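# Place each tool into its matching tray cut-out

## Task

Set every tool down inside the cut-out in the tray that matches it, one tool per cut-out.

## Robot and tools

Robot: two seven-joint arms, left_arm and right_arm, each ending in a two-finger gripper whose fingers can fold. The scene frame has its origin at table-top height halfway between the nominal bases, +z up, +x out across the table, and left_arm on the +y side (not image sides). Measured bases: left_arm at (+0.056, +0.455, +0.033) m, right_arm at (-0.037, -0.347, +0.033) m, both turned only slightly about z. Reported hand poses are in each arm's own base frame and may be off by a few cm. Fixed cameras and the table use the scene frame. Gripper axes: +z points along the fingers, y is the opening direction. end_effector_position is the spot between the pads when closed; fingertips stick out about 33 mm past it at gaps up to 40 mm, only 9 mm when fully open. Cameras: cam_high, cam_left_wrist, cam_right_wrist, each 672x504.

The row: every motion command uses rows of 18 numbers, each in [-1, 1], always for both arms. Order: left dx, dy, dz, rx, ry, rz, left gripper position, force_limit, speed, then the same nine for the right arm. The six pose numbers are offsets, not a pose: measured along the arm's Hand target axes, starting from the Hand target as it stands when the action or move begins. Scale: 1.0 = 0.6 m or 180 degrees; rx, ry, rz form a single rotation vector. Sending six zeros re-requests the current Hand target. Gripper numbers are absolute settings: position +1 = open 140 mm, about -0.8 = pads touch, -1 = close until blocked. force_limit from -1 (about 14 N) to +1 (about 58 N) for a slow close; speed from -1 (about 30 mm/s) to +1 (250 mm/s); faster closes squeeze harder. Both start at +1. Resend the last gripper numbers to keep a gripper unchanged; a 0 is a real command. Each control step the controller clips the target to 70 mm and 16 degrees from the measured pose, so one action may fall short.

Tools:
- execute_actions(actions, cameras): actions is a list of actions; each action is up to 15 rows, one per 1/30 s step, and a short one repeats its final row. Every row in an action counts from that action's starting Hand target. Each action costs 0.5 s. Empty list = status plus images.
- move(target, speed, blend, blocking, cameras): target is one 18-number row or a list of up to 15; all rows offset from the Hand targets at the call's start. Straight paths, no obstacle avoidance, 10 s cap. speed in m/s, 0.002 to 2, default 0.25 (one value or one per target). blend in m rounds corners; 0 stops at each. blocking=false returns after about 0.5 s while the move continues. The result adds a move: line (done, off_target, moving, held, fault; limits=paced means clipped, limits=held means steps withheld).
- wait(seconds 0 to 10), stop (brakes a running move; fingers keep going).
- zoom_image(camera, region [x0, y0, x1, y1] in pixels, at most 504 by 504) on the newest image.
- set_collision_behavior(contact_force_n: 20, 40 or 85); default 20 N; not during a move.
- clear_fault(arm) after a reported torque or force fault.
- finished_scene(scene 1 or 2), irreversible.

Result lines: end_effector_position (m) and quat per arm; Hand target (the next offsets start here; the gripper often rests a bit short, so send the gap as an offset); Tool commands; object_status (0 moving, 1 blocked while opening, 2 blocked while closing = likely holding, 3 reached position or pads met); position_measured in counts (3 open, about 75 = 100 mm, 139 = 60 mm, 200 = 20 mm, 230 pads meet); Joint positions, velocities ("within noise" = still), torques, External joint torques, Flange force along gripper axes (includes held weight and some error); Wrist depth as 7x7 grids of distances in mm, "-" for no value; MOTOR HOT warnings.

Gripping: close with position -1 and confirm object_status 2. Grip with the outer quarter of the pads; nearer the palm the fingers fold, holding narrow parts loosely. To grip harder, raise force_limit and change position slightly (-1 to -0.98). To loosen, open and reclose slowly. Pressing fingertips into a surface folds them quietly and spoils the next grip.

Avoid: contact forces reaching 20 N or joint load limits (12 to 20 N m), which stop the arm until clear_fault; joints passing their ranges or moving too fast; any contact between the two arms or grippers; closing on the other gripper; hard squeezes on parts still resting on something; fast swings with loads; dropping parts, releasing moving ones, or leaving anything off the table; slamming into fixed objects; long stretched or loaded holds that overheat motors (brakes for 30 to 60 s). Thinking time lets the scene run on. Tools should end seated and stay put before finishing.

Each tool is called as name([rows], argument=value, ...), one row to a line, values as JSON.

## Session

execute_actions(actions=[])

zoom_image(camera="cam_high", region=[200, 130, 500, 380])

Scene clock: 0.00 s.
left_arm: end_effector_position=(+0.0871, -0.1422, +0.1809) position_measured=3 object_status=3 end_effector_quat_wxyz=(-0.314, +0.771, -0.522, -0.185) | right_arm: end_effector_position=(+0.3915, +0.4942, +0.1757) position_measured=3 object_status=3 end_effector_quat_wxyz=(-0.105, +0.042, +0.854, +0.508)
Joint positions: left_arm=[-1.262 -0.404 -0.107 -2.67 0.153 1.544 -1.779] | right_arm=[0.616 0.174 -0.054 -2.302 1.567 2.183 1.024]
Joint velocities: within noise
Joint torques (N m): no reading
External joint torques (N m): no reading
Flange force (N): no reading
Wrist depth (mm): cam_left_wrist=[397 370 336 311 289 271 255 / 510 450 405 374 331 291 286 / 671 577 512 455 295 291 308 / - 129 678 567 267 270 139 / - 1934 2018 737 246 268 108 / - 2637 2018 241 226 714 - / - 2189 2018 233 211 2495 -] | cam_right_wrist=[267 317 408 577 1880 1821 1552 / 264 313 401 564 1927 2202 1595 / 258 308 394 541 820 2541 - / 214 147 387 533 795 140 120 / - 307 380 524 776 - 115 / 223 295 376 508 778 2460 - / 253 292 368 497 751 - -]
Hand target: left_arm +0.0871, -0.1422, +0.1809; -0.314, +0.771, -0.522, -0.185 | right_arm +0.3915, +0.4942, +0.1757; -0.105, +0.042, +0.854, +0.508
Tool commands: left_gripper/position=+1.0 left_gripper/force_limit=+1.0 left_gripper/speed=+1.0 right_gripper/position=+1.0 right_gripper/force_limit=+1.0 right_gripper/speed=+1.0

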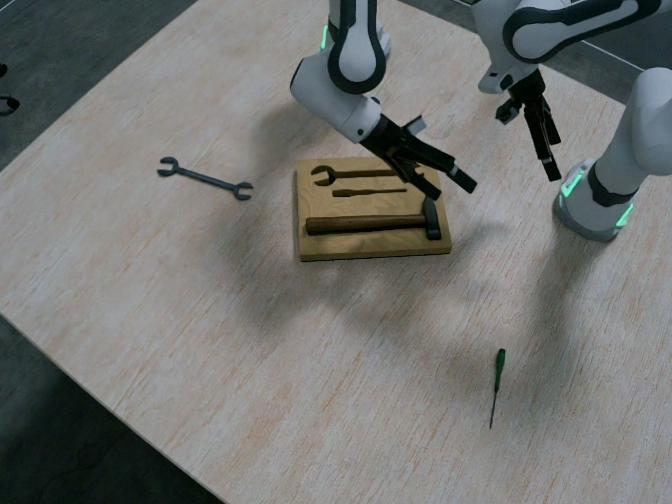

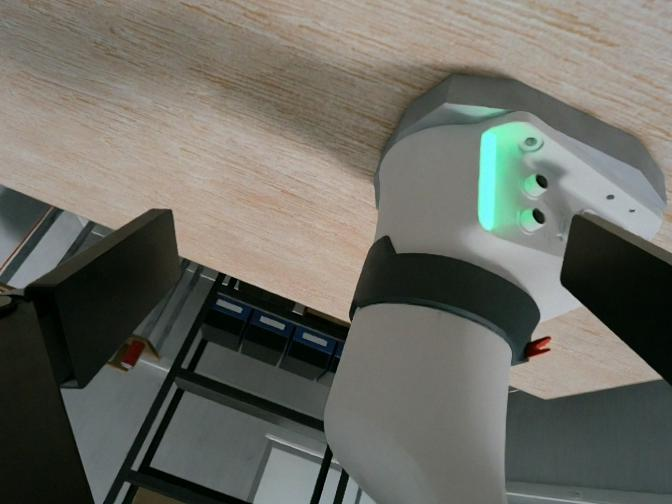

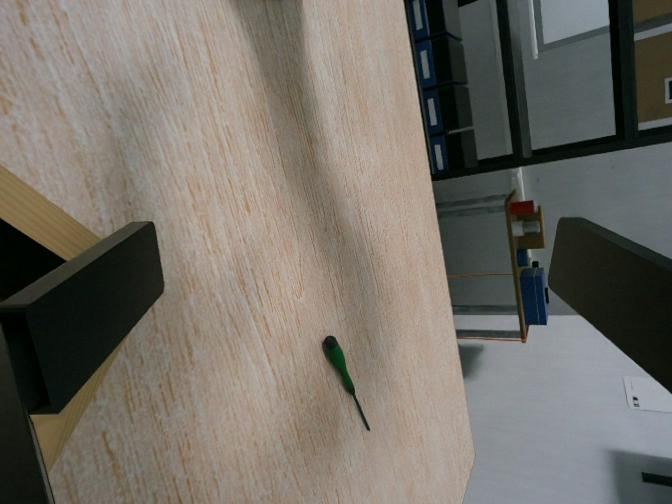

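Scaled by 1.680 from the camera's 672x504 image, which has a finer 960x720 frame.

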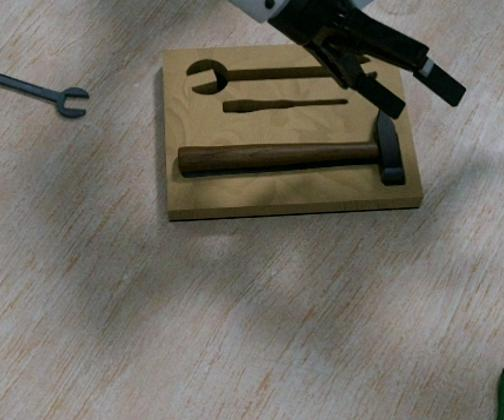

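move(target=[-0.015,-0.927,0.153,-0.2166,0.1276,-0.36,0,1,1,-0.054,-0.303,-0.965,0.34,-0.07,-0.028,0,1,1], speed=0.3, cameras=["all"])

zoom_image(camera="cam_high", region=[280, 140, 480, 280])

Scene clock: 4.53 s.
left_arm: end_effector_position=(+0.6004, +0.0701, +0.2821) position_measured=129 object_status=3 end_effector_quat_wxyz=(-0.001, +1.000, +0.003, +0.002) | right_arm: end_effector_position=(+0.4693, -0.0976, +0.2800) position_measured=129 object_status=3 end_effector_quat_wxyz=(-0.001, +0.003, +1.000, +0.003)
Joint positions: left_arm=[-0.655 0.194 0.837 -1.734 -0.148 1.866 -1.362] | right_arm=[0.094 -0.253 -0.277 -2.18 -0.068 1.933 1.427]
Joint velocities: left_arm=[0.002 0 0 -0.001 0 0 0.007] | right_arm=[within noise]
Joint torques (N m): left_arm=[-0.08 -27.98 4.26 24.31 0.18 2.57 0.19] | right_arm=[-0.15 -20.27 2.46 25.8 0.45 2.5 -0.38]
External joint torques (N m): left_arm=[-0.06 0.14 -0.56 -0.55 -0.65 -0.12 0.19] | right_arm=[-0.21 2.36 0.5 1.26 -0.31 0.05 -0.38]
Flange force (N): left_arm=[1.0 -0.2 1.3] | right_arm=[-10.8 -2.4 -1.4]
Wrist depth (mm): cam_left_wrist=[405 403 402 401 401 399 397 / 427 427 426 422 422 424 420 / 451 451 451 447 445 445 447 / 478 472 130 477 469 460 467 / - 88 510 507 507 114 89 / - - 543 541 542 - - / - - - 584 583 - -] | cam_right_wrist=[383 385 389 388 395 394 377 / 404 408 408 413 416 413 394 / 429 430 433 437 435 445 414 / 455 452 158 464 156 465 464 / - 91 486 495 498 - 90 / - - 524 529 533 - - / - - 561 569 572 - -]
Hand target: left_arm +0.6000, +0.0694, +0.2811; -0.001, +1.000, +0.000, +0.000 | right_arm +0.4697, -0.0995, +0.2798; -0.001, +0.000, +1.000, +0.000
Off the commanded pose: left_arm 0.001 m, 0 deg | right_arm 0.002 m, 0 deg.
move: done

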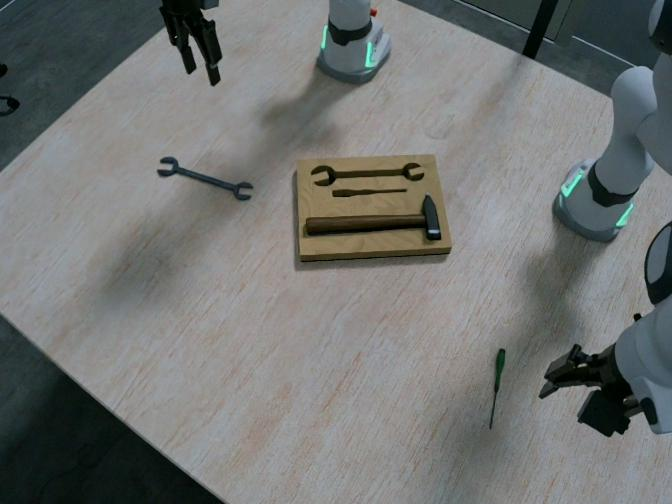

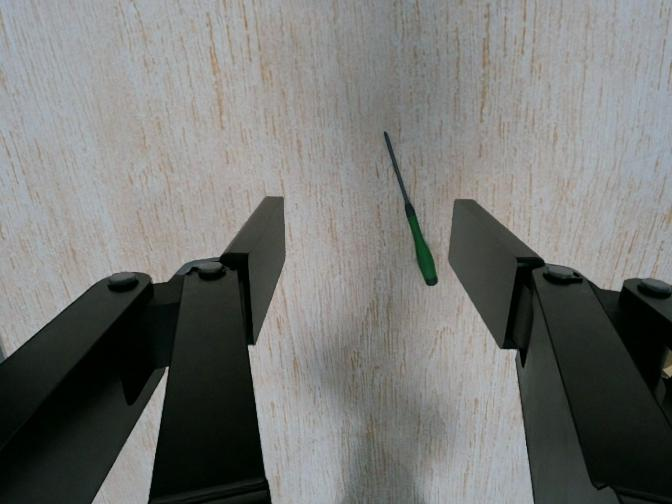

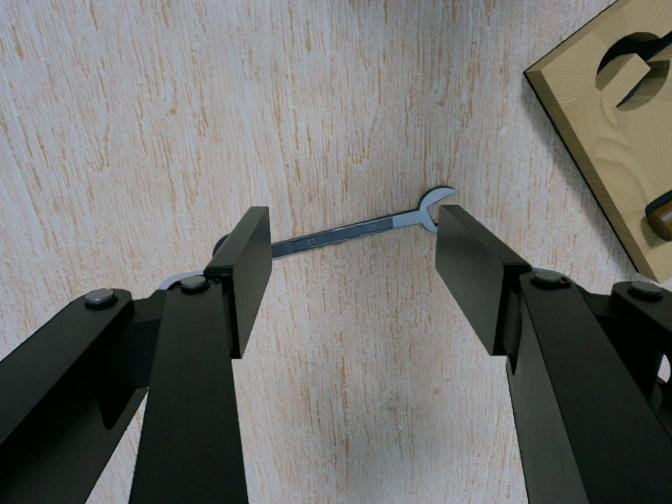

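Scaled by 2.520 from the camera's 672x504 image, which has a finer 960x720 frame.

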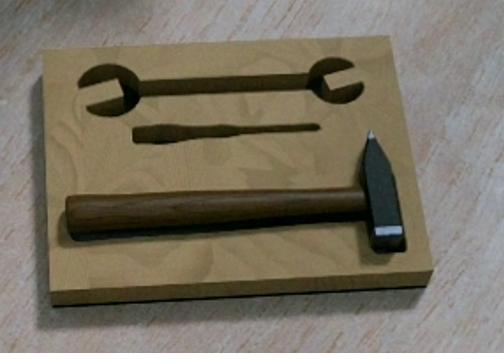

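zoom_image(camera="cam_right_wrist", region=[180, 160, 480, 300])

zoom_image(camera="cam_high", region=[150, 140, 260, 210])

zoom_image(camera="cam_high", region=[295, 150, 435, 210])

Scaled by 1.680 from the camera's 672x504 image, which has a finer 960x720 frame.

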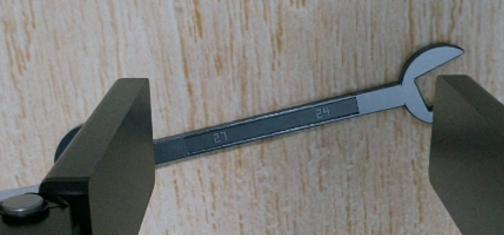

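Scaled by 4.582 from the camera's 672x504 image, which has a finer 960x720 frame.

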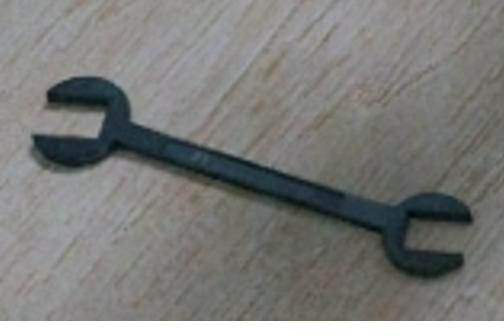

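Scaled by 3.600 from the camera's 672x504 image, which has a finer 960x720 frame.

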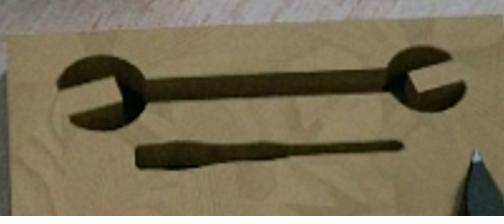

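move(target=[-0.158,0.102,0.2,0,0,0.894,-0.1,1,1,-0.137,-0.016,0.233,0,0,-0.587,-0.1,1,1], speed=0.4, cameras=["all"])

Scene clock: 10.90 s.
left_arm: end_effector_position=(+0.5057, +0.0087, +0.1618) position_measured=141 object_status=3 end_effector_quat_wxyz=(+0.002, -0.169, +0.986, +0.001) | right_arm: end_effector_position=(+0.5511, -0.1102, +0.1402) position_measured=141 object_status=3 end_effector_quat_wxyz=(+0.002, +0.796, -0.606, +0.000)
Joint positions: left_arm=[-0.742 -0.079 0.752 -2.296 0.071 2.241 1.196] | right_arm=[0.161 0.142 -0.365 -2.115 0.06 2.245 -0.508]
Joint velocities: left_arm=[0 -0.001 0 -0.001 -0.001 0 0.005] | right_arm=[within noise]
Joint torques (N m): left_arm=[-0.7 -19.75 -1.46 22.76 0.01 2.38 0.2] | right_arm=[-0.45 -31.06 -0.82 24.41 1.05 2.67 -0.21]
External joint torques (N m): left_arm=[-0.65 0.11 0.28 -0.47 -0.61 -0.12 0.2] | right_arm=[-0.53 2.82 0.6 1.34 0.45 0.06 -0.21]
Flange force (N): left_arm=[-1.7 -0.6 1.8] | right_arm=[7.0 -12.4 3.5]
Wrist depth (mm): cam_left_wrist=[300 299 297 294 292 290 287 / 320 318 314 310 309 306 303 / 339 337 334 331 327 326 323 / 363 356 132 355 160 337 346 / - 93 377 380 377 107 86 / - - - 409 409 - - / - - - 445 442 - -] | cam_right_wrist=[270 269 270 266 270 271 272 / 284 284 285 287 286 285 286 / 301 302 303 300 304 303 303 / 320 322 132 318 160 318 324 / - 90 131 340 337 - 92 / - - 367 367 368 - - / - - 392 383 361 - -]
Hand target: left_arm +0.5051, +0.0084, +0.1610; +0.000, -0.165, +0.986, +0.001 | right_arm +0.5517, -0.1090, +0.1399; +0.000, +0.797, -0.604, -0.001
Off the commanded pose: left_arm 0.001 m, 0 deg | right_arm 0.001 m, 0 deg.
move: done; limits=paced

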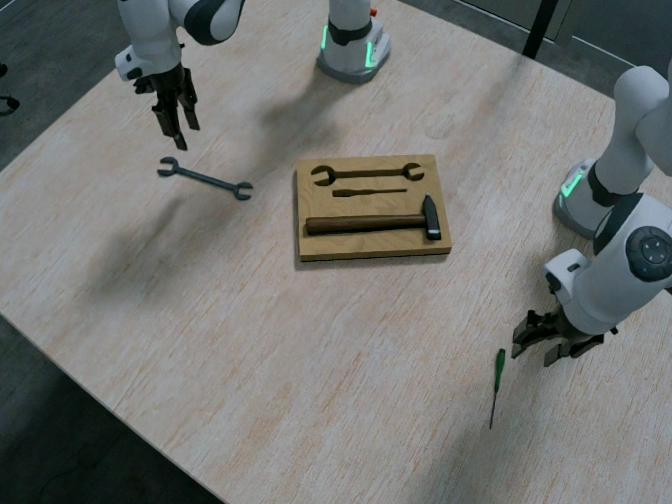

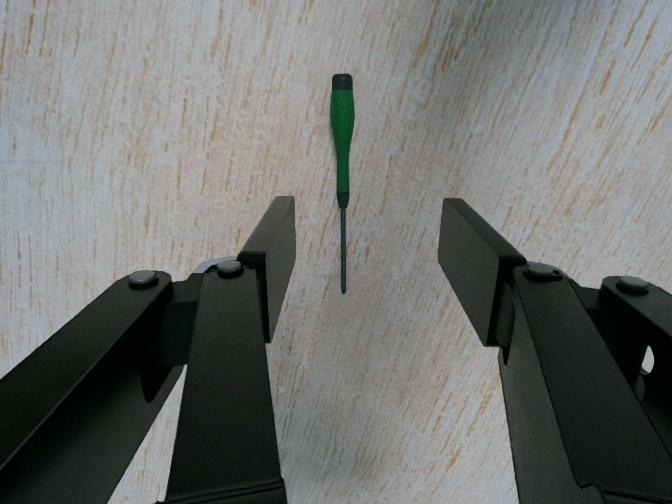

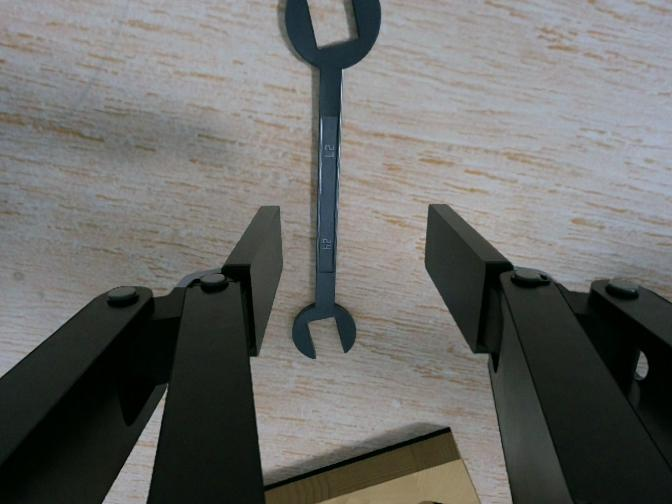

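move(target=[0.03,-0.0295,0.22,0,0,-0.0055,-0.3,0,0,-0.0275,-0.0237,0.185,0,0,0.02,-0.3,0,0], speed=0.15, cameras=["cam_left_wrist","cam_right_wrist"])

Scene clock: 13.47 s.
left_arm: end_effector_position=(+0.4927, -0.0142, +0.0293) position_measured=167 object_status=3 end_effector_quat_wxyz=(-0.001, -0.177, +0.984, +0.001) | right_arm: end_effector_position=(+0.5591, -0.0899, +0.0290) position_measured=167 object_status=3 end_effector_quat_wxyz=(+0.002, +0.780, -0.626, -0.002)
Joint positions: left_arm=[-0.704 0.212 0.654 -2.416 -0.235 2.57 1.353] | right_arm=[0.163 0.355 -0.321 -2.153 0.176 2.478 -0.498]
Joint velocities: left_arm=[-0.002 0 0 -0.001 0 0 0.005] | right_arm=[within noise]
Joint torques (N m): left_arm=[-0.05 -26.85 3.34 18.34 -0.17 2.91 0.19] | right_arm=[-0.11 -35.38 -3.03 21.43 0.9 2.86 0.28]
External joint torques (N m): left_arm=[-0.01 -0.43 -0.54 -0.24 -0.61 0.45 0.19] | right_arm=[0.04 2.94 0.4 1.09 0.42 0.24 0.27]
Flange force (N): left_arm=[0.3 0.4 3.2] | right_arm=[3.6 -10.6 6.9]
Wrist depth (mm): cam_left_wrist=[179 178 176 176 175 174 172 / 190 189 187 185 184 183 182 / 202 201 199 198 196 195 193 / 216 212 208 208 145 204 206 / - - - 226 225 89 94 / - - - 243 242 - - / - - - 264 263 - -] | cam_right_wrist=[172 173 172 169 173 173 174 / 181 182 182 181 183 184 184 / 192 192 192 191 193 194 195 / 205 205 200 203 171 204 207 / - - - 217 218 85 91 / - - - 232 233 - - / - - - 254 - - -]
Hand target: left_arm +0.4937, -0.0140, +0.0290; +0.000, -0.174, +0.985, +0.001 | right_arm +0.5608, -0.0893, +0.0289; +0.000, +0.777, -0.629, -0.001
Off the commanded pose: left_arm 0.001 m, 0 deg | right_arm 0.002 m, 1 deg.
move: done
Images, in order (width x height): cam_left_wrist 672x504, cam_right_wrist 672x504.

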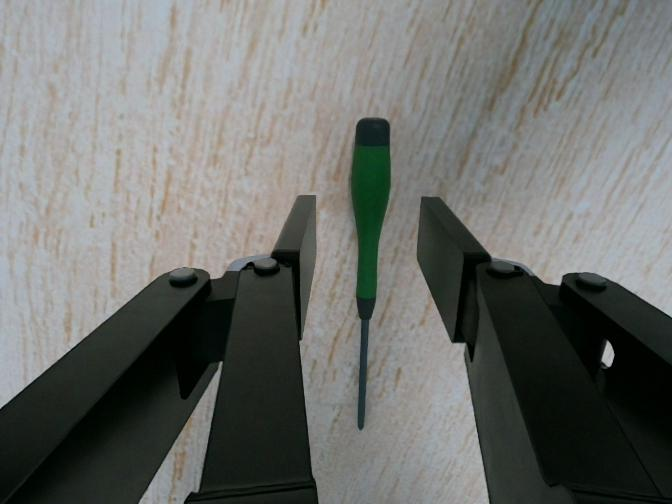

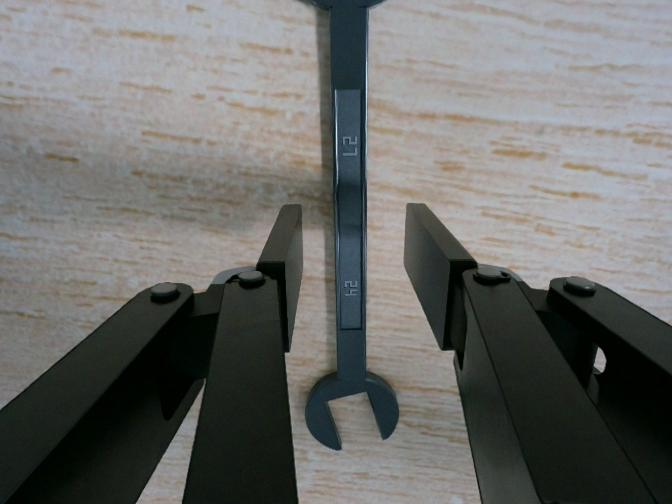

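move([
  [0,0,0.041,0,0,0,-0.3,0,-1,0,-0.0025,0.03,0,0,-0.0055,-0.3,0,-1],
  [0,0,0.041,0,0,0,-1,-0.5,-1,0,-0.0025,0.03,0,0,-0.0055,-1,0.3,-1],
], speed=[0.05,0.05], cameras=["cam_left_wrist","cam_right_wrist"])

Scene clock: 16.93 s.
left_arm: end_effector_position=(+0.4927, -0.0142, +0.0045) position_measured=205 object_status=2 end_effector_quat_wxyz=(-0.001, -0.177, +0.984, +0.001) | right_arm: end_effector_position=(+0.5605, -0.0893, +0.0106) position_measured=232 object_status=0 end_effector_quat_wxyz=(+0.002, +0.782, -0.624, -0.002)
Joint positions: left_arm=[-0.651 0.277 0.588 -2.413 -0.309 2.622 1.407] | right_arm=[0.142 0.395 -0.297 -2.148 0.191 2.513 -0.512]
Joint torques (N m): left_arm=[-0.06 -28.84 4.1 17.14 0.27 2.91 0.1] | right_arm=[-0.67 -36.71 -2.64 20.87 0.5 2.87 -0.25]
External joint torques (N m): left_arm=[0.02 -0.19 -0.56 -0.4 -0.13 0.44 0.1] | right_arm=[-0.53 2.56 0.87 1.02 0.04 0.25 -0.25]
Flange force (N): left_arm=[1.6 0.6 2.1] | right_arm=[4.7 -9.0 7.0]
Wrist depth (mm): cam_left_wrist=[156 156 155 153 152 151 150 / 166 165 164 161 161 160 158 / 177 176 174 173 171 170 168 / 189 187 181 109 131 181 180 / 199 - - 194 - 84 190 / - - - - - - - / - - - - - - -] | cam_right_wrist=[156 156 156 154 157 157 158 / 164 167 165 162 166 167 166 / 174 174 175 173 176 176 177 / 185 186 186 129 185 188 188 / 198 195 86 - 85 85 201 / - - - - - - - / - - - - - - -]
Hand target: left_arm +0.4937, -0.0139, +0.0044; +0.000, -0.174, +0.985, +0.001 | right_arm +0.5622, -0.0889, +0.0109; +0.000, +0.783, -0.622, -0.001
Off the commanded pose: left_arm 0.001 m, 0 deg | right_arm 0.002 m, 0 deg.
move: done
Images, in order (width x height): cam_left_wrist 672x504, cam_right_wrist 672x504.

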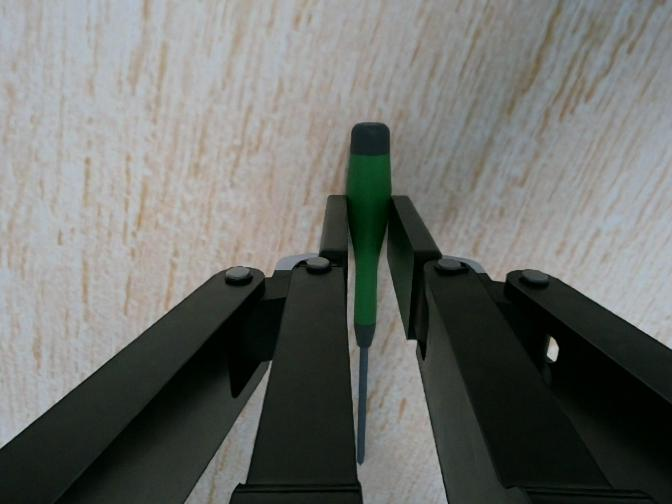

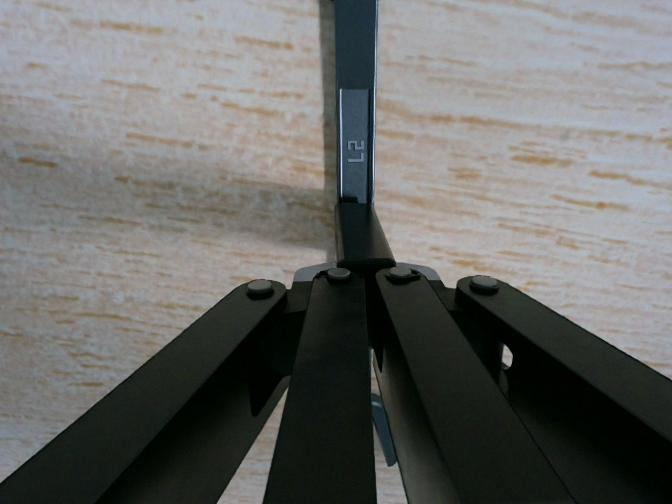

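move([
  [0,0,0,0,0,0,-1,-0.5,-1,0,0,-0.01,0,0,0,-0.4,0,-1],
  [0,0,-0.2,0,0,0,-1,-0.5,-1,0,0,0.018,0,0,0,-0.4,0,-1],
  [0,0,-0.3,0,0,0,-1,-0.5,-1,0,0,0.018,0,0,0,-1,0.3,-1],
], speed=[0.05,0.08,0.1], cameras=["cam_left_wrist","cam_right_wrist"])

Scene clock: 22.43 s.
left_arm: end_effector_position=(+0.4938, -0.0147, +0.1833) position_measured=205 object_status=2 end_effector_quat_wxyz=(+0.000, -0.171, +0.985, +0.000) | right_arm: end_effector_position=(+0.5607, -0.0893, +0.0001) position_measured=210 object_status=0 end_effector_quat_wxyz=(+0.002, +0.782, -0.623, -0.002)
Joint positions: left_arm=[-0.722 -0.15 0.677 -2.302 0.115 2.181 1.11] | right_arm=[0.125 0.416 -0.278 -2.147 0.194 2.535 -0.516]
Joint torques (N m): left_arm=[-0.31 -20.54 -3.29 23 0.97 2.4 -0.23] | right_arm=[-0.58 -36.32 -2.54 20.42 0.47 3.24 -0.22]
External joint torques (N m): left_arm=[-0.33 -1.15 -0.39 -0.55 0.33 -0.08 -0.23] | right_arm=[-0.6 3.24 0.74 0.99 0.03 0.65 -0.22]
Flange force (N): left_arm=[7.3 1.9 -1.9] | right_arm=[5.0 -9.4 9.4]
Wrist depth (mm): cam_left_wrist=[321 317 316 314 310 308 305 / 341 337 335 331 330 326 323 / 363 362 358 352 349 347 345 / 389 384 375 100 131 371 366 / 411 - - - - 84 387 / - - - - - - - / - - - - - - -] | cam_right_wrist=[147 147 147 144 148 148 148 / 155 155 156 152 156 155 157 / 165 165 165 163 166 166 166 / 174 175 173 167 172 176 177 / 187 182 93 176 - 85 187 / - - - - - - - / - - - - - - -]
Hand target: left_arm +0.4938, -0.0142, +0.1844; +0.000, -0.174, +0.985, +0.001 | right_arm +0.5622, -0.0889, +0.0001; +0.000, +0.783, -0.622, -0.001
Off the commanded pose: left_arm 0.001 m, 0 deg | right_arm 0.002 m, 0 deg.
move: done
Images, in order (width x height): cam_left_wrist 672x504, cam_right_wrist 672x504.

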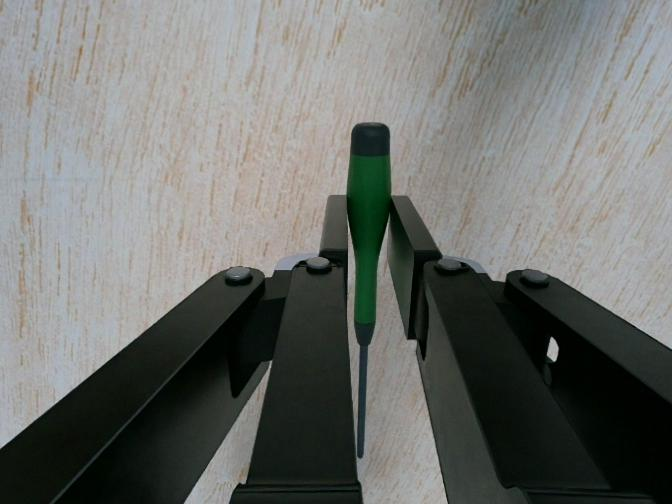

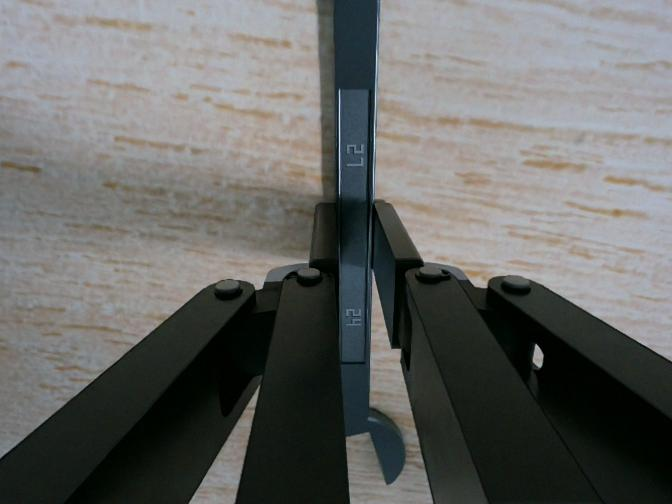

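move([
  [0,0,0,0,0,0,-1,-0.5,-1,0,0,-0.1,0,0,0,-1,0.3,-1],
  [0,0,0,0,0,0,-1,-0.5,-1,-0.655,0.217,-0.333,0,0,-0.089,-1,0.3,-1],
], speed=[0.1,0.3], blend=[0.02,0], cameras=["all"])

Scene clock: 26.07 s.
left_arm: end_effector_position=(+0.4938, -0.0147, +0.1833) position_measured=205 object_status=2 end_effector_quat_wxyz=(+0.000, -0.171, +0.985, +0.000) | right_arm: end_effector_position=(+0.3471, +0.2630, +0.1988) position_measured=210 object_status=2 end_effector_quat_wxyz=(+0.002, +0.864, -0.503, +0.000)
Joint positions: left_arm=[-0.722 -0.15 0.677 -2.302 0.115 2.181 1.11] | right_arm=[0.523 -0.313 0.122 -2.462 0.042 2.148 0.099]
Joint velocities: left_arm=[within noise] | right_arm=[0 -0.001 0.001 0 -0.001 0 0.008]
Joint torques (N m): left_arm=[-0.28 -20.53 -3.32 23.02 0.96 2.4 -0.21] | right_arm=[-0.5 -19.53 -0.61 26.49 1.03 2.66 0.29]
External joint torques (N m): left_arm=[-0.28 -1.19 -0.4 -0.48 0.32 -0.08 -0.21] | right_arm=[-0.49 0.76 0.71 2.68 0.41 0.09 0.29]
Flange force (N): left_arm=[7.2 1.9 -2.0] | right_arm=[-2.6 -10.2 -3.0]
Wrist depth (mm): cam_left_wrist=[321 319 316 315 311 309 306 / 341 337 336 330 329 327 324 / 364 361 355 350 348 350 344 / 387 384 372 100 131 370 367 / 412 - - - - 84 387 / - - - - - - - / - - - - - - -] | cam_right_wrist=[284 285 287 142 317 321 323 / 303 297 307 153 337 340 343 / 347 315 326 163 356 362 362 / 377 341 340 167 375 383 383 / 397 - 93 176 - 85 405 / - - - - - - - / - - - - - - -]
Hand target: left_arm +0.4938, -0.0142, +0.1844; +0.000, -0.174, +0.985, +0.001 | right_arm +0.3470, +0.2645, +0.2003; +0.000, +0.862, -0.507, -0.001
Off the commanded pose: left_arm 0.001 m, 0 deg | right_arm 0.002 m, 1 deg.
move: done

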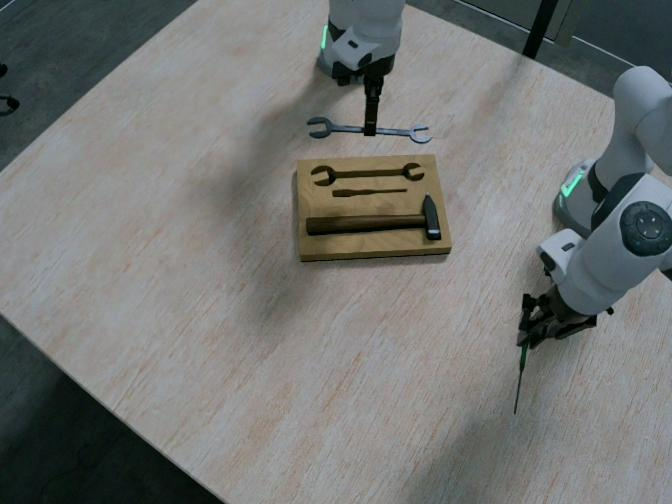

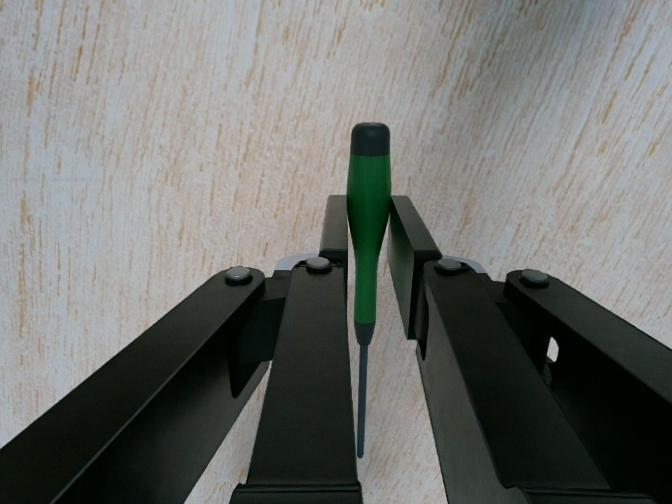

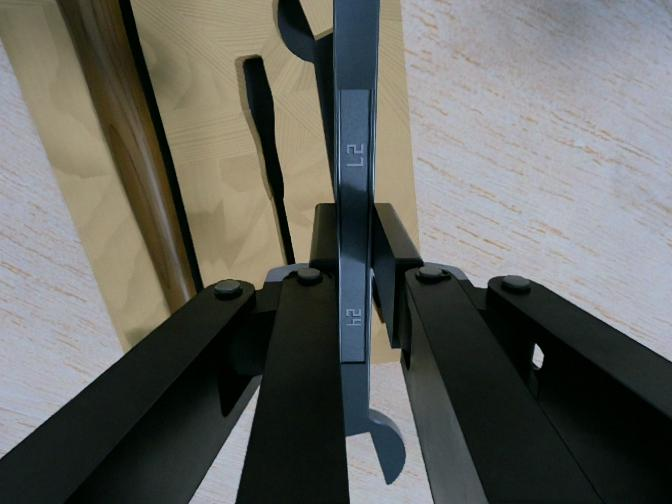

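move(target=[0,0,0,0,0,0,-1,-0.5,-1,0,0,0.13,0,0,-0.043,-1,0.3,-1], speed=0.2, cameras=["cam_right_wrist"])

zoom_image(camera="cam_right_wrist", region=[220, 0, 460, 300])

Scene clock: 28.00 s.
left_arm: end_effector_position=(+0.4938, -0.0147, +0.1833) position_measured=205 object_status=2 end_effector_quat_wxyz=(+0.000, -0.171, +0.985, +0.000) | right_arm: end_effector_position=(+0.3444, +0.2637, +0.1214) position_measured=210 object_status=2 end_effector_quat_wxyz=(+0.003, +0.892, -0.451, -0.003)
Joint positions: left_arm=[-0.722 -0.15 0.677 -2.302 0.115 2.181 1.11] | right_arm=[0.537 -0.19 0.117 -2.56 0.035 2.363 -0.009]
Joint velocities: left_arm=[within noise] | right_arm=[0.001 -0.001 0.001 0.001 -0.001 0.002 -0.007]
Joint torques (N m): left_arm=[-0.3 -20.53 -3.31 23.03 0.96 2.4 -0.22] | right_arm=[-0.02 -21.47 -0.63 23.42 0.54 3.1 -0.29]
External joint torques (N m): left_arm=[-0.32 -1.05 -0.4 -0.59 0.32 -0.09 -0.22] | right_arm=[-0.03 1.32 0.11 1.58 0.02 0.54 -0.29]
Flange force (N): left_arm=[7.0 1.8 -1.7] | right_arm=[0.4 -8.7 2.5]
Wrist depth (mm): cam_left_wrist=[319 317 317 315 312 309 306 / 340 338 337 329 330 327 324 / 364 361 356 346 349 347 343 / 386 385 374 103 131 368 367 / 410 - - 183 - 84 388 / - - - - - - - / - - - - - - -] | cam_right_wrist=[202 220 221 144 242 256 255 / 212 232 236 153 240 268 269 / 224 246 250 163 255 285 287 / 256 259 262 167 295 304 305 / 278 - 93 176 - 85 322 / - - - - - - - / - - - - - - -]
Hand target: left_arm +0.4938, -0.0142, +0.1844; +0.000, -0.174, +0.985, +0.001 | right_arm +0.3469, +0.2645, +0.1223; +0.000, +0.894, -0.448, -0.001
Off the commanded pose: left_arm 0.001 m, 0 deg | right_arm 0.003 m, 1 deg.
move: done
Images, in order (width x height): cam_right_wrist 672x504.

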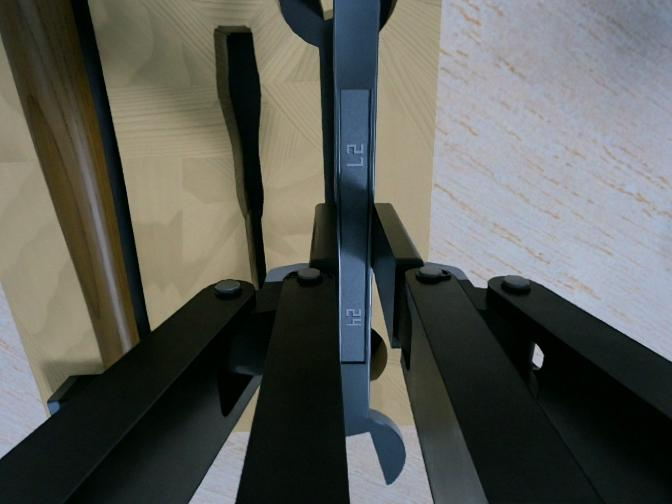

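Scaled by 1.680 from the camera's 672x504 image, which has a finer 960x720 frame.

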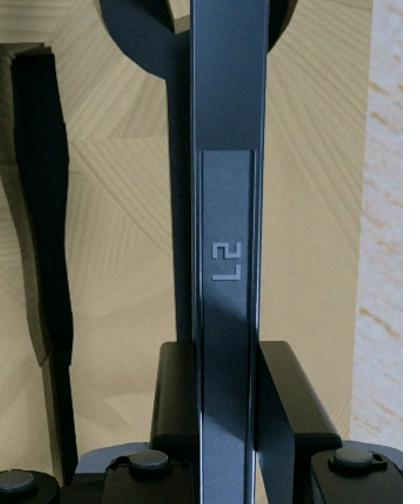

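move(target=[0,0,0,0,0,0,-1,-0.5,-1,0,-0.0075,0.06,0,0,0,-1,0.3,-1], speed=0.15, cameras=["cam_right_wrist","cam_high"])

zoom_image(camera="cam_right_wrist", region=[300, 300, 440, 504])

zoom_image(camera="cam_high", region=[290, 120, 450, 220])

Scene clock: 29.77 s.
left_arm: end_effector_position=(+0.4938, -0.0147, +0.1833) position_measured=205 object_status=2 end_effector_quat_wxyz=(+0.000, -0.171, +0.985, +0.000) | right_arm: end_effector_position=(+0.3473, +0.2658, +0.0849) position_measured=210 object_status=2 end_effector_quat_wxyz=(+0.003, +0.894, -0.448, -0.004)
Joint positions: left_arm=[-0.722 -0.15 0.677 -2.302 0.115 2.181 1.11] | right_arm=[0.536 -0.1 0.117 -2.576 0.026 2.467 -0.01]
Joint velocities: left_arm=[within noise] | right_arm=[-0.001 0 0.001 -0.001 0 0.005 0]
Joint torques (N m): left_arm=[-0.29 -20.52 -3.3 22.99 0.96 2.39 -0.21] | right_arm=[-0.4 -23.36 -0.08 22.37 0.11 3.08 0.15]
External joint torques (N m): left_arm=[-0.32 -1.12 -0.41 -0.53 0.32 -0.09 -0.21] | right_arm=[-0.36 1.22 0.35 1.92 -0.35 0.54 0.15]
Flange force (N): left_arm=[7.1 1.8 -1.8] | right_arm=[-0.4 -9.6 3.2]
Wrist depth (mm): cam_left_wrist=[321 318 316 313 311 308 307 / 340 340 337 331 330 327 325 / 365 360 354 349 349 347 344 / 388 386 375 102 131 369 368 / 411 - - - - 84 387 / - - - - - - - / - - - - - - -] | cam_right_wrist=[189 188 191 187 192 223 223 / 196 199 204 195 202 235 236 / 194 210 213 207 215 250 250 / 204 224 224 168 224 266 267 / 216 - 93 176 - 84 281 / - - - - - - - / - - - - - - -]
Hand target: left_arm +0.4938, -0.0142, +0.1844; +0.000, -0.174, +0.985, +0.001 | right_arm +0.3504, +0.2672, +0.0863; +0.000, +0.894, -0.448, -0.001
Off the commanded pose: left_arm 0.001 m, 0 deg | right_arm 0.004 m, 1 deg.
move: off_target (right_arm)
Images, in order (width x height): cam_high 672x504, cam_right_wrist 672x504.

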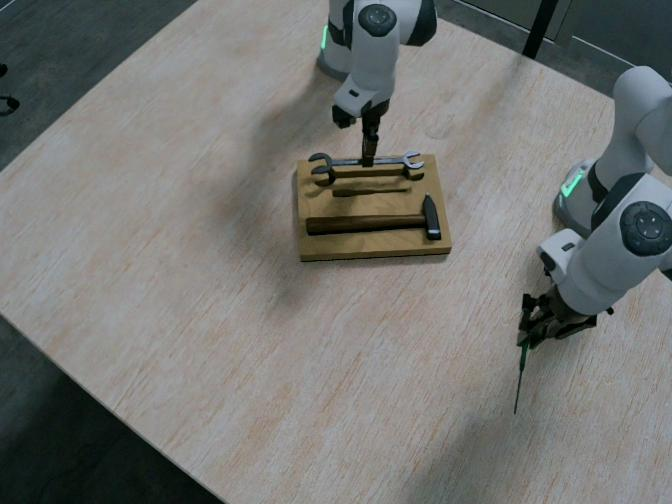

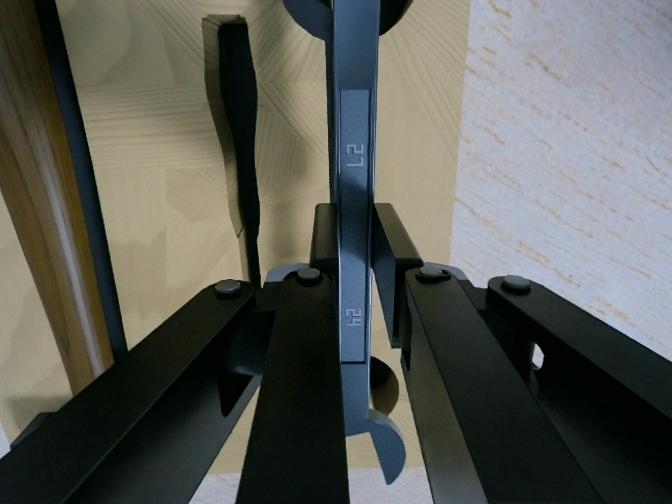

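Scaled by 2.471 from the camera's 672x504 image, which has a finer 960x720 frame.

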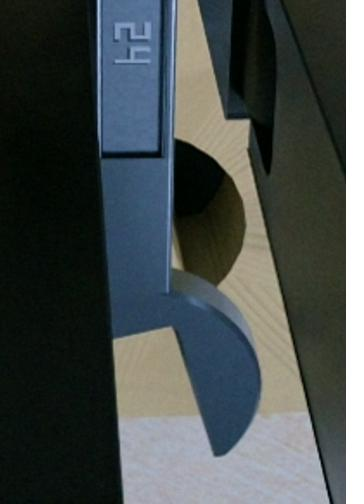

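Scaled by 3.150 from the camera's 672x504 image, which has a finer 960x720 frame.

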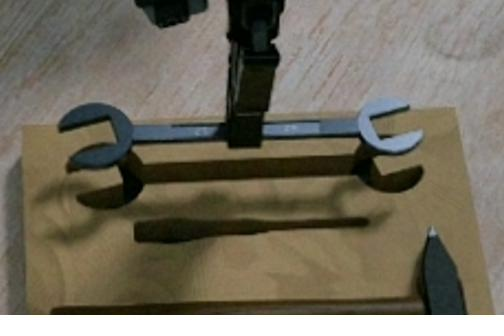

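move(target=[0,0,0,0,0,0,-1,-0.5,-1,-0.006,0,0.06,0,0,-0.004,-1,0.3,-1], speed=0.1, cameras=["cam_right_wrist","cam_high"])

zoom_image(camera="cam_right_wrist", region=[300, 300, 440, 504])

zoom_image(camera="cam_high", region=[290, 120, 450, 220])

zoom_image(camera="cam_right_wrist", region=[250, 0, 450, 220])

Scene clock: 31.73 s.
left_arm: end_effector_position=(+0.4938, -0.0147, +0.1833) position_measured=205 object_status=2 end_effector_quat_wxyz=(+0.000, -0.171, +0.985, +0.000) | right_arm: end_effector_position=(+0.3460, +0.2677, +0.0491) position_measured=210 object_status=2 end_effector_quat_wxyz=(+0.003, +0.897, -0.442, -0.004)
Joint positions: left_arm=[-0.722 -0.15 0.677 -2.302 0.115 2.181 1.11] | right_arm=[0.538 -0.012 0.119 -2.594 0.01 2.572 -0.006]
Joint velocities: left_arm=[within noise] | right_arm=[-0.001 0 -0.001 0 0.001 0.005 0.003]
Joint torques (N m): left_arm=[-0.28 -20.5 -3.28 23.01 0.97 2.39 -0.26] | right_arm=[0.36 -24.88 0.43 20.69 0.02 3.15 0.31]
External joint torques (N m): left_arm=[-0.28 -1.07 -0.35 -0.56 0.33 -0.09 -0.26] | right_arm=[0.32 1.25 0.44 1.7 -0.37 0.6 0.31]
Flange force (N): left_arm=[7.0 1.8 -1.8] | right_arm=[-1.5 -8.6 4.7]
Wrist depth (mm): cam_left_wrist=[321 319 316 314 311 309 306 / 342 338 336 330 331 326 325 / 361 363 356 349 349 349 344 / 389 384 377 101 131 368 367 / 411 - - - - 84 385 / - - - - - - - / - - - - - - -] | cam_right_wrist=[157 158 161 144 159 191 193 / 165 165 173 163 168 202 204 / 175 175 180 172 177 215 215 / 188 186 188 168 185 228 228 / 196 - 93 176 - 85 242 / - - - - - - - / - - - - - - -]
Hand target: left_arm +0.4938, -0.0142, +0.1844; +0.000, -0.174, +0.985, +0.001 | right_arm +0.3482, +0.2701, +0.0503; +0.000, +0.897, -0.442, -0.001
Off the commanded pose: left_arm 0.001 m, 0 deg | right_arm 0.004 m, 1 deg.
move: off_target (right_arm)
Images, in order (width x height): cam_high 672x504, cam_right_wrist 672x504.

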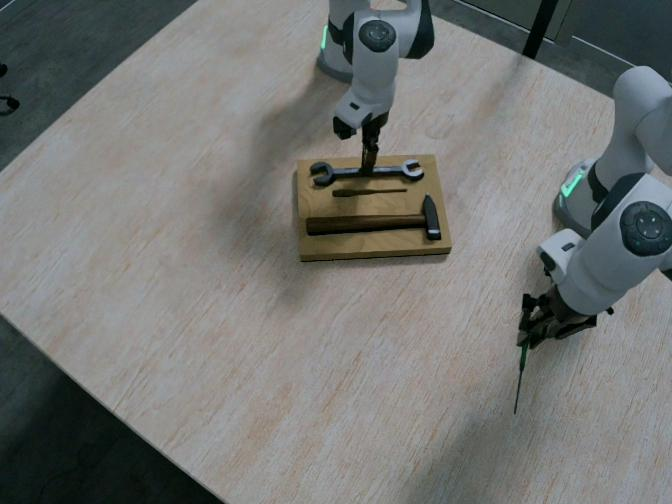

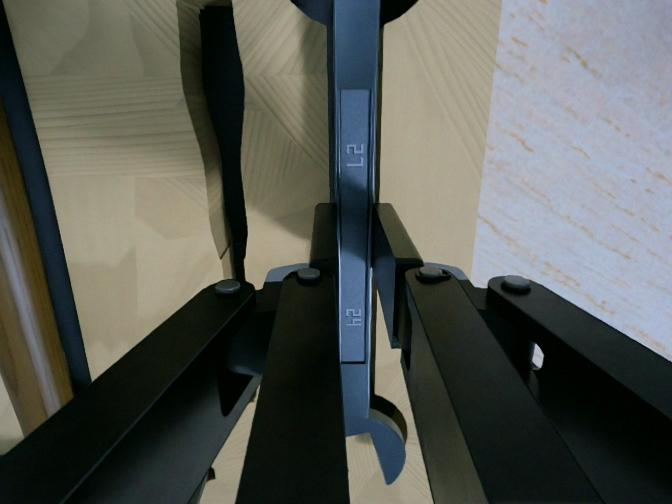

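Scaled by 2.471 from the camera's 672x504 image, which has a finer 960x720 frame.

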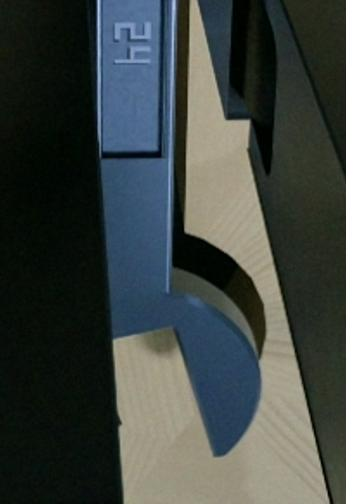

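Scaled by 3.150 from the camera's 672x504 image, which has a finer 960x720 frame.

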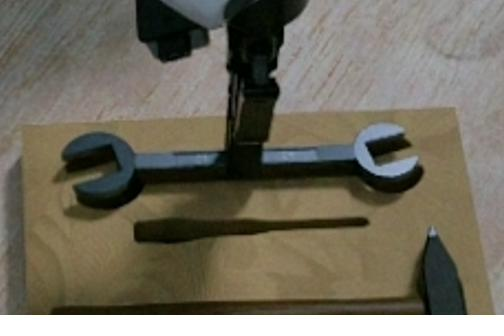

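Scaled by 2.291 from the camera's 672x504 image, which has a finer 960x720 frame.

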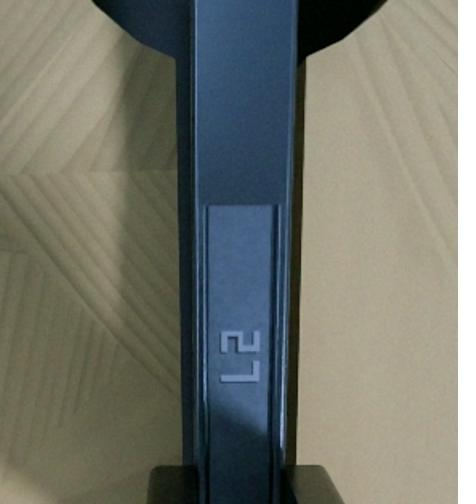

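move([
  [0,0,0,0,0,0,-1,-0.5,-1,-0.0065,0.001,0,0,0,0,-1,0.3,-1],
  [0,0,0,0,0,0,-1,-0.5,-1,-0.0065,0.001,0.009,0,0,0,-1,0.3,-1],
], speed=[0.05,0.05], cameras=["cam_right_wrist","cam_high"])

zoom_image(camera="cam_right_wrist", region=[300, 300, 440, 504])

zoom_image(camera="cam_high", region=[290, 120, 450, 220])

zoom_image(camera="cam_right_wrist", region=[250, 0, 450, 220])

Scene clock: 33.60 s.
left_arm: end_effector_position=(+0.4938, -0.0147, +0.1833) position_measured=205 object_status=2 end_effector_quat_wxyz=(+0.000, -0.171, +0.985, +0.000) | right_arm: end_effector_position=(+0.3435, +0.2708, +0.0439) position_measured=210 object_status=2 end_effector_quat_wxyz=(+0.003, +0.897, -0.442, -0.004)
Joint positions: left_arm=[-0.722 -0.15 0.677 -2.302 0.115 2.181 1.11] | right_arm=[0.544 0.001 0.122 -2.596 0.008 2.588 0.005]
Joint velocities: left_arm=[within noise] | right_arm=[0.001 -0.001 -0.001 -0.002 -0.001 0.004 0.001]
Joint torques (N m): left_arm=[-0.29 -20.54 -3.29 22.99 0.98 2.4 -0.22] | right_arm=[0.38 -25.09 0.33 20.27 0.05 3.11 0.26]
External joint torques (N m): left_arm=[-0.24 -1.21 -0.33 -0.51 0.34 -0.08 -0.22] | right_arm=[0.34 1.28 0.29 1.49 -0.33 0.56 0.26]
Flange force (N): left_arm=[7.3 2.1 -2.0] | right_arm=[-1.4 -7.9 4.8]
Wrist depth (mm): cam_left_wrist=[321 318 316 315 311 309 305 / 341 339 336 332 330 327 325 / 362 360 357 349 347 346 346 / 387 383 377 102 131 367 367 / 410 - - 183 - 84 388 / - - - - - - - / - - - - - - -] | cam_right_wrist=[152 152 157 150 154 187 187 / 160 162 166 158 163 197 198 / 170 171 173 168 173 209 210 / 183 182 182 167 179 220 223 / 193 - 93 176 - 85 235 / - - - - - - - / - - - - - - -]
Hand target: left_arm +0.4938, -0.0142, +0.1844; +0.000, -0.174, +0.985, +0.001 | right_arm +0.3453, +0.2728, +0.0449; +0.000, +0.897, -0.442, -0.001
Off the commanded pose: left_arm 0.001 m, 0 deg | right_arm 0.003 m, 0 deg.
move: done
Images, in order (width x height): cam_high 672x504, cam_right_wrist 672x504.

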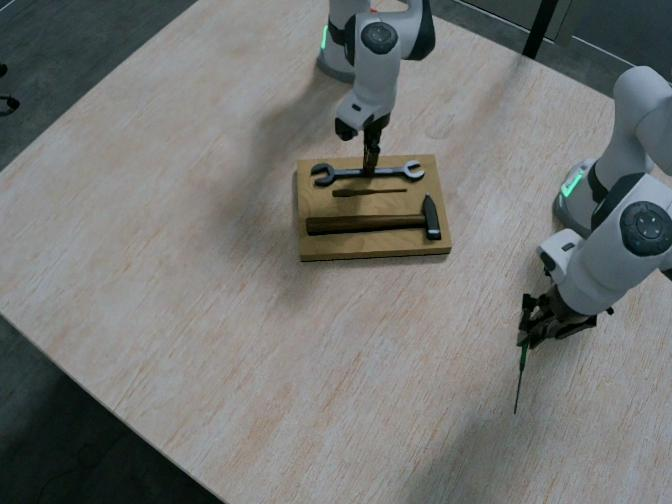

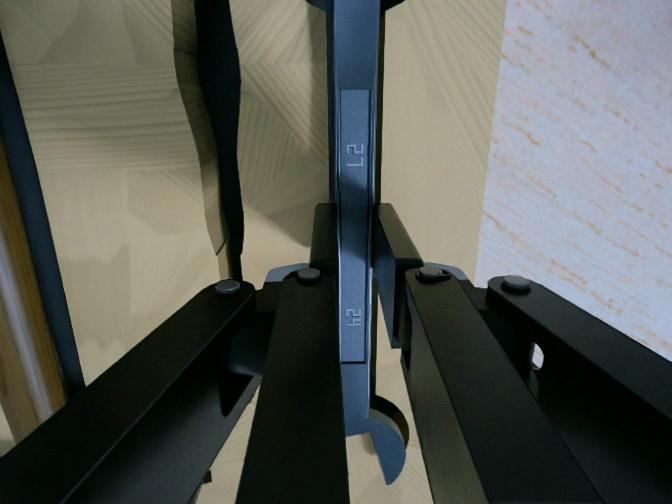

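Scaled by 2.471 from the camera's 672x504 image, which has a finer 960x720 frame.

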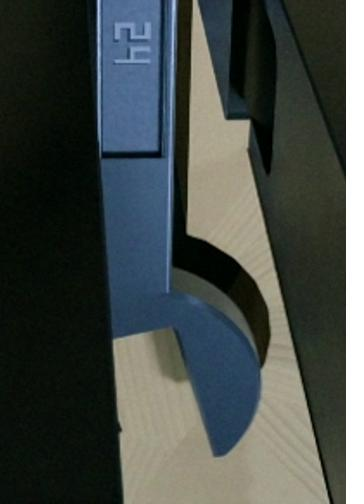

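Scaled by 3.150 from the camera's 672x504 image, which has a finer 960x720 frame.

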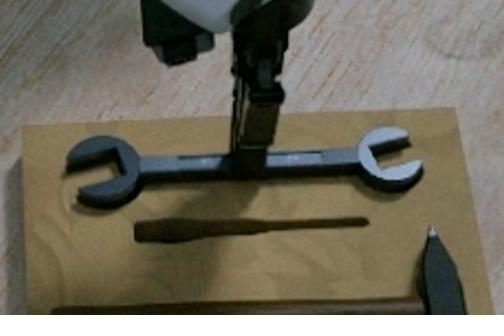

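Scaled by 2.291 from the camera's 672x504 image, which has a finer 960x720 frame.

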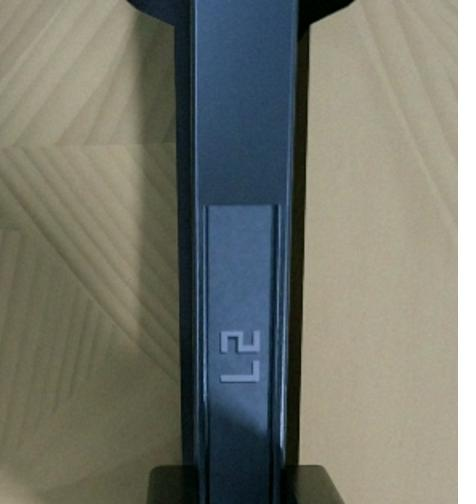

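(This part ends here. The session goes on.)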